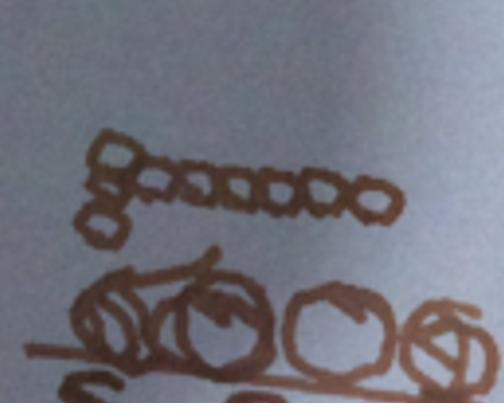

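move:
  target:
    - [0,0,0,0,0,0,1,0,0,0.07344,0,0.05959,-0.20137,-0.9]
    - [0,0,0,0,0,0,1,0,0,0.07344,0,0.05959,-0.20837,-0.9]
    - [0,0,0,0,0,0,1,0,0,0.08694,0,0.06419,-0.20837,-0.9]
    - [0,0,0,0,0,0,1,0,0,0.09075,0,0.06943,-0.2102,-0.9]
    - [0,0,0,0,0,0,1,0,0,0.09335,0,0.07301,-0.21291,-0.9]
    - [0,0,0,0,0,0,1,0,0,0.0694,0,0.05038,-0.2156,-0.9]
    - [0,0,0,0,0,0,1,0,0,0.06665,0,0.0466,-0.21671,-0.9]
    - [0,0,0,0,0,0,1,0,0,0.06286,0,0.04139,-0.20542,-0.9]
    - [0,0,0,0,0,0,1,0,0,0.06026,0,0.03781,-0.20271,-0.9]
    - [0,0,0,0,0,0,1,0,0,0.08421,0,0.06044,-0.20002,-0.9]
    - [0,0,0,0,0,0,1,0,0,0.08694,0,0.06419,-0.19891,-0.9]
    - [0,0,0,0,0,0,1,0,0,0.05139,0,0.06419,-0.19891,-0.9]
  speed: [0.4,0.05,0.06,0.04,0.035,0.2,0.04,0.1,0.04,0.2,0.04,0.15]
  blend: [0,0,0,0.002,0.002,0.002,0.002,0.002,0.002,0.002,0.002,0]

move:
  target:
    - [0,0,0,0,0,0,1,0,0,-0.00839,0,-0.03698,-0.00291,-0.9]
    - [0,0,0,0,0,0,1,0,0,-0.00839,0,-0.01678,-0.00991,-0.9]
    - [0,0,0,0,0,0,1,0,0,0.02685,0,-0.01218,-0.00991,-0.9]
    - [0,0,0,0,0,0,1,0,0,0.03066,0,-0.00694,-0.01174,-0.9]
    - [0,0,0,0,0,0,1,0,0,0.03326,0,-0.00336,-0.01445,-0.9]
    - [0,0,0,0,0,0,1,0,0,0.00962,0,-0.02599,-0.01714,-0.9]
    - [0,0,0,0,0,0,1,0,0,0.00687,0,-0.02977,-0.01825,-0.9]
    - [0,0,0,0,0,0,1,0,0,0.00308,0,-0.03498,-0.00691,-0.9]
    - [0,0,0,0,0,0,1,0,0,0.00048,0,-0.03856,-0.0042,-0.9]
    - [0,0,0,0,0,0,1,0,0,0.02412,0,-0.01593,-0.00151,-0.9]
    - [0,0,0,0,0,0,1,0,0,0.02685,0,-0.01218,-0.0004,-0.9]
    - [0,0,0,0,0,0,1,0,0,-0.00839,0,-0.01218,-0.0004,-0.9]
  speed: [0.3,0.05,0.06,0.04,0.035,0.2,0.04,0.1,0.04,0.2,0.04,0.15]
  blend: [0,0,0,0.002,0.002,0.002,0.002,0.002,0.002,0.002,0.002,0]

move:
  target:
    - [0,0,0,0,0,0,1,0,0,-0.00685,0,-0.03467,-0.00526,-0.9]
    - [0,0,0,0,0,0,1,0,0,-0.00685,0,-0.01447,-0.01226,-0.9]
    - [0,0,0,0,0,0,1,0,0,0.02813,0,-0.00987,-0.01226,-0.9]
    - [0,0,0,0,0,0,1,0,0,0.03194,0,-0.00463,-0.01411,-0.9]
    - [0,0,0,0,0,0,1,0,0,0.03454,0,-0.00105,-0.01682,-0.9]
    - [0,0,0,0,0,0,1,0,0,0.01116,0,-0.02368,-0.01951,-0.9]
    - [0,0,0,0,0,0,1,0,0,0.00841,0,-0.02746,-0.02062,-0.9]
    - [0,0,0,0,0,0,1,0,0,0.00462,0,-0.03267,-0.00925,-0.9]
    - [0,0,0,0,0,0,1,0,0,0.00202,0,-0.03625,-0.00654,-0.9]
    - [0,0,0,0,0,0,1,0,0,0.0254,0,-0.01362,-0.00385,-0.9]
    - [0,0,0,0,0,0,1,0,0,0.02813,0,-0.00987,-0.00274,-0.9]
    - [0,0,0,0,0,0,1,0,0,-0.00685,0,-0.00987,-0.00274,-0.9]
  speed: [0.3,0.05,0.06,0.04,0.035,0.2,0.04,0.1,0.04,0.2,0.04,0.15]
  blend: [0,0,0,0.002,0.002,0.002,0.002,0.002,0.002,0.002,0.002,0]

move:
  target:
    - [0,0,0,0,0,0,1,0,0,-0.00683,0,-0.03459,-0.00534,-0.9]
    - [0,0,0,0,0,0,1,0,0,-0.00683,0,-0.01439,-0.01234,-0.9]
    - [0,0,0,0,0,0,1,0,0,0.02789,0,-0.00979,-0.01234,-0.9]
    - [0,0,0,0,0,0,1,0,0,0.0317,0,-0.00455,-0.01421,-0.9]
    - [0,0,0,0,0,0,1,0,0,0.0343,0,-0.00097,-0.01692,-0.9]
    - [0,0,0,0,0,0,1,0,0,0.01118,0,-0.0236,-0.01961,-0.9]
    - [0,0,0,0,0,0,1,0,0,0.00843,0,-0.02738,-0.02072,-0.9]
    - [0,0,0,0,0,0,1,0,0,0.00464,0,-0.03259,-0.00931,-0.9]
    - [0,0,0,0,0,0,1,0,0,0.00204,0,-0.03617,-0.0066,-0.9]
    - [0,0,0,0,0,0,1,0,0,0.02516,0,-0.01354,-0.00391,-0.9]
    - [0,0,0,0,0,0,1,0,0,0.02789,0,-0.00979,-0.0028,-0.9]
    - [0,0,0,0,0,0,1,0,0,-0.00683,0,-0.00979,-0.0028,-0.9]
  speed: [0.3,0.05,0.06,0.04,0.035,0.2,0.04,0.1,0.04,0.2,0.04,0.15]
  blend: [0,0,0,0.002,0.002,0.002,0.002,0.002,0.002,0.002,0.002,0]

move:
  target:
    - [0,0,0,0,0,0,1,0,0,-0.00676,0,-0.03444,-0.00542,-0.9]
    - [0,0,0,0,0,0,1,0,0,-0.00676,0,-0.01424,-0.01242,-0.9]
    - [0,0,0,0,0,0,1,0,0,0.0277,0,-0.00964,-0.01242,-0.9]
    - [0,0,0,0,0,0,1,0,0,0.03151,0,-0.0044,-0.01431,-0.9]
    - [0,0,0,0,0,0,1,0,0,0.03411,0,-0.00082,-0.01702,-0.9]
    - [0,0,0,0,0,0,1,0,0,0.01125,0,-0.02345,-0.01971,-0.9]
    - [0,0,0,0,0,0,1,0,0,0.0085,0,-0.02723,-0.02082,-0.9]
    - [0,0,0,0,0,0,1,0,0,0.00471,0,-0.03244,-0.00936,-0.9]
    - [0,0,0,0,0,0,1,0,0,0.00211,0,-0.03602,-0.00665,-0.9]
    - [0,0,0,0,0,0,1,0,0,0.02497,0,-0.01339,-0.00396,-0.9]
    - [0,0,0,0,0,0,1,0,0,0.0277,0,-0.00964,-0.00285,-0.9]
    - [0,0,0,0,0,0,1,0,0,-0.00676,0,-0.00964,-0.00285,-0.9]
  speed: [0.3,0.05,0.06,0.04,0.035,0.2,0.04,0.1,0.04,0.2,0.04,0.15]
  blend: [0,0,0,0.002,0.002,0.002,0.002,0.002,0.002,0.002,0.002,0]

move:
  target:
    - [0,0,0,0,0,0,1,0,0,-0.00724,0,-0.0351,-0.00565,-0.9]
    - [0,0,0,0,0,0,1,0,0,-0.00724,0,-0.0149,-0.01265,-0.9]
    - [0,0,0,0,0,0,1,0,0,0.02694,0,-0.0103,-0.01265,-0.9]
    - [0,0,0,0,0,0,1,0,0,0.03075,0,-0.00506,-0.01462,-0.9]
    - [0,0,0,0,0,0,1,0,0,0.03335,0,-0.00148,-0.01735,-0.9]
    - [0,0,0,0,0,0,1,0,0,0.01077,0,-0.02411,-0.02006,-0.9]
    - [0,0,0,0,0,0,1,0,0,0.00802,0,-0.02789,-0.02119,-0.9]
    - [0,0,0,0,0,0,1,0,0,0.00423,0,-0.0331,-0.00967,-0.9]
    - [0,0,0,0,0,0,1,0,0,0.00163,0,-0.03668,-0.00694,-0.9]
    - [0,0,0,0,0,0,1,0,0,0.02421,0,-0.01405,-0.00423,-0.9]
    - [0,0,0,0,0,0,1,0,0,0.02694,0,-0.0103,-0.0031,-0.9]
    - [0,0,0,0,0,0,1,0,0,-0.00724,0,-0.0103,-0.0031,-0.9]
  speed: [0.3,0.05,0.06,0.04,0.035,0.2,0.04,0.1,0.04,0.2,0.04,0.15]
  blend: [0,0,0,0.002,0.002,0.002,0.002,0.002,0.002,0.002,0.002,0]

move:
  target:
    - [0,0,0,0,0,0,1,0,0,-0.00703,0,-0.03471,-0.00515,-0.9]
    - [0,0,0,0,0,0,1,0,0,-0.00703,0,-0.01451,-0.01215,-0.9]
    - [0,0,0,0,0,0,1,0,0,0.02689,0,-0.00991,-0.01215,-0.9]
    - [0,0,0,0,0,0,1,0,0,0.0307,0,-0.00467,-0.01413,-0.9]
    - [0,0,0,0,0,0,1,0,0,0.0333,0,-0.00109,-0.01692,-0.9]
    - [0,0,0,0,0,0,1,0,0,0.01098,0,-0.02372,-0.01969,-0.9]
    - [0,0,0,0,0,0,1,0,0,0.00823,0,-0.0275,-0.02083,-0.9]
    - [0,0,0,0,0,0,1,0,0,0.00444,0,-0.03271,-0.00926,-0.9]
    - [0,0,0,0,0,0,1,0,0,0.00184,0,-0.03629,-0.00647,-0.9]
    - [0,0,0,0,0,0,1,0,0,0.02416,0,-0.01366,-0.0037,-0.9]
    - [0,0,0,0,0,0,1,0,0,0.02689,0,-0.00991,-0.00256,-0.9]
    - [0,0,0,0,0,0,1,0,0,-0.00703,0,-0.00991,-0.00256,-0.9]
  speed: [0.3,0.05,0.06,0.04,0.035,0.2,0.04,0.1,0.04,0.2,0.04,0.15]
  blend: [0,0,0,0.002,0.002,0.002,0.002,0.002,0.002,0.002,0.002,0]

move:
  target:
    - [0,0,0,0,0,0,1,0,0,-0.00751,0,-0.03534,-0.00547,-0.9]
    - [0,0,0,0,0,0,1,0,0,-0.00751,0,-0.01514,-0.01247,-0.9]
    - [0,0,0,0,0,0,1,0,0,0.02612,0,-0.01054,-0.01247,-0.9]
    - [0,0,0,0,0,0,1,0,0,0.02993,0,-0.0053,-0.0145,-0.9]
    - [0,0,0,0,0,0,1,0,0,0.03253,0,-0.00172,-0.01732,-0.9]
    - [0,0,0,0,0,0,1,0,0,0.0105,0,-0.02435,-0.02012,-0.9]
    - [0,0,0,0,0,0,1,0,0,0.00775,0,-0.02813,-0.02128,-0.9]
    - [0,0,0,0,0,0,1,0,0,0.00396,0,-0.03334,-0.00964,-0.9]
    - [0,0,0,0,0,0,1,0,0,0.00136,0,-0.03692,-0.00684,-0.9]
    - [0,0,0,0,0,0,1,0,0,0.02339,0,-0.01429,-0.00404,-0.9]
    - [0,0,0,0,0,0,1,0,0,0.02612,0,-0.01054,-0.00286,-0.9]
    - [0,0,0,0,0,0,1,0,0,-0.00751,0,-0.01054,-0.00286,-0.9]
    - [0,0,0,0,0,0,1,0,0,-0.015,0,-0.01054,0.22,-0.9]
  speed: [0.3,0.05,0.06,0.04,0.035,0.2,0.04,0.1,0.04,0.2,0.04,0.15,0.4]
  blend: [0,0,0,0.002,0.002,0.002,0.002,0.002,0.002,0.002,0.002,0.01,0]
  cameras: ["cam_above"]

zoom_image:
  camera: "cam_above"
  region: [215, 290, 305, 362]

Scene clock: 482.20 s.
left_arm: end_effector_position=(+0.3943, +0.3349, +0.1104) grip_measured=+1.000 grip_effort_nm=0.00 end_effector_quat_wxyz=(+0.619, -0.006, +0.785, +0.004) | right_arm: end_effector_position=(+0.3235, +0.1609, +0.0970) grip_measured=-0.642 grip_effort_nm=-1.03 end_effector_quat_wxyz=(+0.427, -0.417, +0.770, +0.226)
Joint names: [wrist pitch, wrist roll, shoulder, wrist yaw, elbow, waist]
Joint positions: left_arm=[1.014 -0.014 1.582 -0.053 0.332 -0.05 0.094] | right_arm=[0.137 -0.006 2.128 0.005 1.428 1.005 0.017]
Joint torques (N m): left_arm=[1.65 0.05 -6.37 -0.05 5.14 -0.06] | right_arm=[1.64 -0.02 -12.51 -0.04 9.81 0.55]
Heat: left arm: 44 °C; right arm: 45 °C.
Joint targets: left_arm=[1.021 -0.015 1.574 -0.052 0.340 -0.050] | right_arm=[0.152 -0.007 2.088 0.000 1.465 1.011]
move: off_target (right_arm); right_arm: the shoulder is farthest, 0.041 rad from its target

Scene clock: 488.60 s.
left_arm: end_effector_position=(+0.3943, +0.3349, +0.1104) grip_measured=+1.000 grip_effort_nm=0.00 end_effector_quat_wxyz=(+0.619, -0.006, +0.785, +0.004) | right_arm: end_effector_position=(+0.3204, +0.1554, +0.0962) grip_measured=-0.642 grip_effort_nm=-1.03 end_effector_quat_wxyz=(+0.424, -0.417, +0.772, +0.224)
Joint names: [wrist pitch, wrist roll, shoulder, wrist yaw, elbow, waist]
Joint positions: left_arm=[1.014 -0.014 1.582 -0.053 0.332 -0.05 0.094] | right_arm=[0.137 -0.006 2.109 0.005 1.402 1.004 0.017]
Joint torques (N m): left_arm=[1.65 0.05 -6.42 -0.03 5.15 -0.24] | right_arm=[1.63 -0.02 -12.26 -0.04 9.74 0.54]
Heat: left arm: 44 °C; right arm: 45 °C.
Joint targets: left_arm=[1.021 -0.015 1.574 -0.052 0.340 -0.050] | right_arm=[0.152 -0.007 2.069 0.000 1.438 1.011]
move: off_target (right_arm); right_arm: the shoulder is farthest, 0.040 rad from its target

Scene clock: 495.00 s.
left_arm: end_effector_position=(+0.3943, +0.3349, +0.1104) grip_measured=+1.000 grip_effort_nm=0.00 end_effector_quat_wxyz=(+0.619, -0.006, +0.785, +0.004) | right_arm: end_effector_position=(+0.3206, +0.1491, +0.0955) grip_measured=-0.642 grip_effort_nm=-1.03 end_effector_quat_wxyz=(+0.422, -0.416, +0.775, +0.222)
Joint names: [wrist pitch, wrist roll, shoulder, wrist yaw, elbow, waist]
Joint positions: left_arm=[1.014 -0.014 1.582 -0.053 0.332 -0.05 0.094] | right_arm=[0.137 -0.006 2.094 0.005 1.379 0.998 0.017]
Joint torques (N m): left_arm=[1.66 0.03 -6.43 -0.05 5.2 -0.05] | right_arm=[1.64 -0.02 -12.12 -0.04 9.83 0.55]
Heat: left arm: 44 °C; right arm: 45 °C.
Joint targets: left_arm=[1.021 -0.015 1.574 -0.052 0.340 -0.050] | right_arm=[0.152 -0.007 2.054 0.000 1.416 1.005]
move: off_target (right_arm); right_arm: the shoulder is farthest, 0.040 rad from its target

Scene clock: 501.37 s.
left_arm: end_effector_position=(+0.3943, +0.3349, +0.1104) grip_measured=+1.000 grip_effort_nm=0.00 end_effector_quat_wxyz=(+0.619, -0.006, +0.785, +0.004) | right_arm: end_effector_position=(+0.3208, +0.1427, +0.0949) grip_measured=-0.642 grip_effort_nm=-1.03 end_effector_quat_wxyz=(+0.420, -0.414, +0.777, +0.219)
Joint names: [wrist pitch, wrist roll, shoulder, wrist yaw, elbow, waist]
Joint positions: left_arm=[1.014 -0.014 1.582 -0.053 0.332 -0.05 0.094] | right_arm=[0.137 -0.006 2.078 0.005 1.358 0.992 0.017]
Joint torques (N m): left_arm=[1.68 0.03 -6.37 -0.05 5.27 -0.03] | right_arm=[1.68 -0.02 -11.95 -0.03 9.72 0.54]
Heat: left arm: 44 °C; right arm: 45 °C.
Joint targets: left_arm=[1.021 -0.015 1.574 -0.052 0.340 -0.050] | right_arm=[0.152 -0.007 2.039 0.000 1.394 0.998]
move: off_target (right_arm); right_arm: the shoulder is farthest, 0.039 rad from its target

Scene clock: 507.70 s.
left_arm: end_effector_position=(+0.3943, +0.3349, +0.1104) grip_measured=+1.000 grip_effort_nm=0.00 end_effector_quat_wxyz=(+0.619, -0.006, +0.785, +0.004) | right_arm: end_effector_position=(+0.3209, +0.1366, +0.0943) grip_measured=-0.642 grip_effort_nm=-1.03 end_effector_quat_wxyz=(+0.419, -0.412, +0.780, +0.217)
Joint names: [wrist pitch, wrist roll, shoulder, wrist yaw, elbow, waist]
Joint positions: left_arm=[1.014 -0.014 1.582 -0.053 0.332 -0.05 0.094] | right_arm=[0.137 -0.006 2.063 0.005 1.337 0.985 0.017]
Joint torques (N m): left_arm=[1.67 0.04 -6.37 -0.04 5.2 -0.01] | right_arm=[1.65 -0.02 -11.82 -0.04 9.62 0.55]
Heat: left arm: 44 °C; right arm: 45 °C.
Joint targets: left_arm=[1.021 -0.015 1.574 -0.052 0.340 -0.050] | right_arm=[0.152 -0.007 2.024 0.000 1.373 0.992]
move: off_target (right_arm); right_arm: the shoulder is farthest, 0.039 rad from its target

Scene clock: 514.03 s.
left_arm: end_effector_position=(+0.3943, +0.3349, +0.1104) grip_measured=+1.000 grip_effort_nm=0.00 end_effector_quat_wxyz=(+0.619, -0.006, +0.785, +0.004) | right_arm: end_effector_position=(+0.3210, +0.1298, +0.0936) grip_measured=-0.642 grip_effort_nm=-1.03 end_effector_quat_wxyz=(+0.417, -0.410, +0.782, +0.214)
Joint names: [wrist pitch, wrist roll, shoulder, wrist yaw, elbow, waist]
Joint positions: left_arm=[1.014 -0.014 1.582 -0.053 0.332 -0.05 0.094] | right_arm=[0.137 -0.006 2.046 0.005 1.314 0.979 0.017]
Joint torques (N m): left_arm=[1.65 0.03 -6.48 -0.01 5.2 -0.03] | right_arm=[1.64 -0.02 -11.78 -0.04 9.68 0.55]
Heat: left arm: 44 °C; right arm: 45 °C.
Joint targets: left_arm=[1.021 -0.015 1.574 -0.052 0.340 -0.050] | right_arm=[0.152 -0.007 2.008 0.000 1.350 0.985]
move: off_target (right_arm); right_arm: the shoulder is farthest, 0.038 rad from its target

Scene clock: 520.37 s.
left_arm: end_effector_position=(+0.3943, +0.3349, +0.1104) grip_measured=+1.000 grip_effort_nm=0.00 end_effector_quat_wxyz=(+0.619, -0.006, +0.785, +0.004) | right_arm: end_effector_position=(+0.3207, +0.1236, +0.0930) grip_measured=-0.642 grip_effort_nm=-1.03 end_effector_quat_wxyz=(+0.415, -0.409, +0.785, +0.211)
Joint names: [wrist pitch, wrist roll, shoulder, wrist yaw, elbow, waist]
Joint positions: left_arm=[1.014 -0.014 1.582 -0.053 0.332 -0.05 0.094] | right_arm=[0.137 -0.006 2.03 0.005 1.292 0.973 0.017]
Joint torques (N m): left_arm=[1.65 0.03 -6.37 -0.03 5.26 -0.08] | right_arm=[1.65 -0.02 -11.6 -0.04 9.55 0.55]
Heat: left arm: 44 °C; right arm: 45 °C.
Joint targets: left_arm=[1.021 -0.015 1.574 -0.052 0.340 -0.050] | right_arm=[0.152 -0.007 1.992 0.000 1.328 0.979]
move: off_target (right_arm); right_arm: the shoulder is farthest, 0.038 rad from its target

Scene clock: 528.03 s.
left_arm: end_effector_position=(+0.3943, +0.3349, +0.1104) grip_measured=+1.000 grip_effort_nm=0.00 end_effector_quat_wxyz=(+0.619, -0.006, +0.785, +0.004) | right_arm: end_effector_position=(+0.0567, +0.2180, +0.0983) grip_measured=-0.642 grip_effort_nm=-1.03 end_effector_quat_wxyz=(+0.350, -0.591, +0.657, +0.311)
Joint names: [wrist pitch, wrist roll, shoulder, wrist yaw, elbow, waist]
Joint positions: left_arm=[1.014 -0.014 1.582 -0.053 0.332 -0.05 0.094] | right_arm=[0.137 -0.006 2.002 0 1.269 1.475 0.017]
Joint torques (N m): left_arm=[1.65 -0.01 -6.42 -0.04 5.18 -0.03] | right_arm=[1.64 -0.02 -11.78 0.01 9.59 -0.58]
Heat: left arm: 44 °C; right arm: 45 °C.
Joint targets: left_arm=[1.021 -0.015 1.574 -0.052 0.340 -0.050] | right_arm=[0.152 -0.007 1.959 0.000 1.304 1.469]
move: off_target (right_arm); right_arm: the shoulder is farthest, 0.043 rad from its target
Images, in order (width x height): cam_above 672x504.

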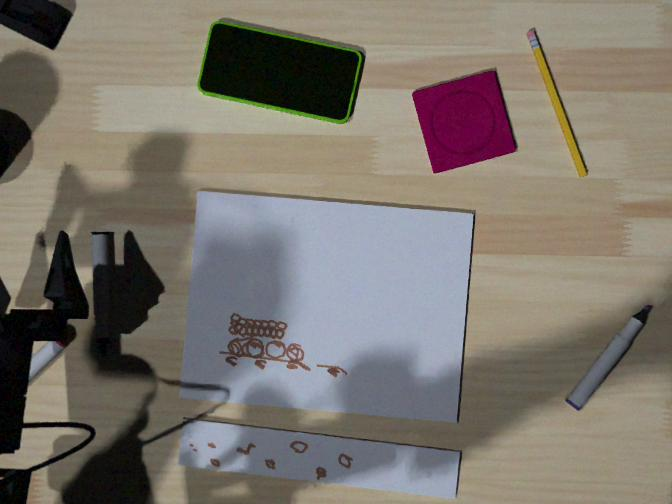

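Scaled by 5.600 from the camera's 672x504 image, which has a finer 960x720 frame.

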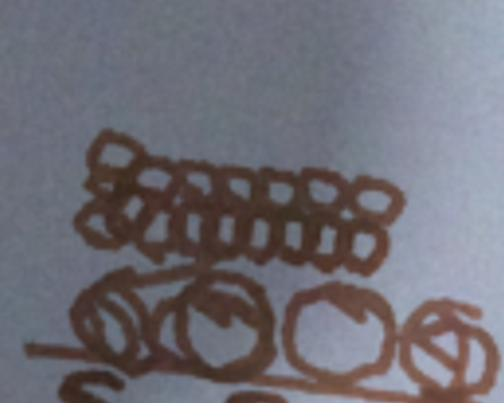

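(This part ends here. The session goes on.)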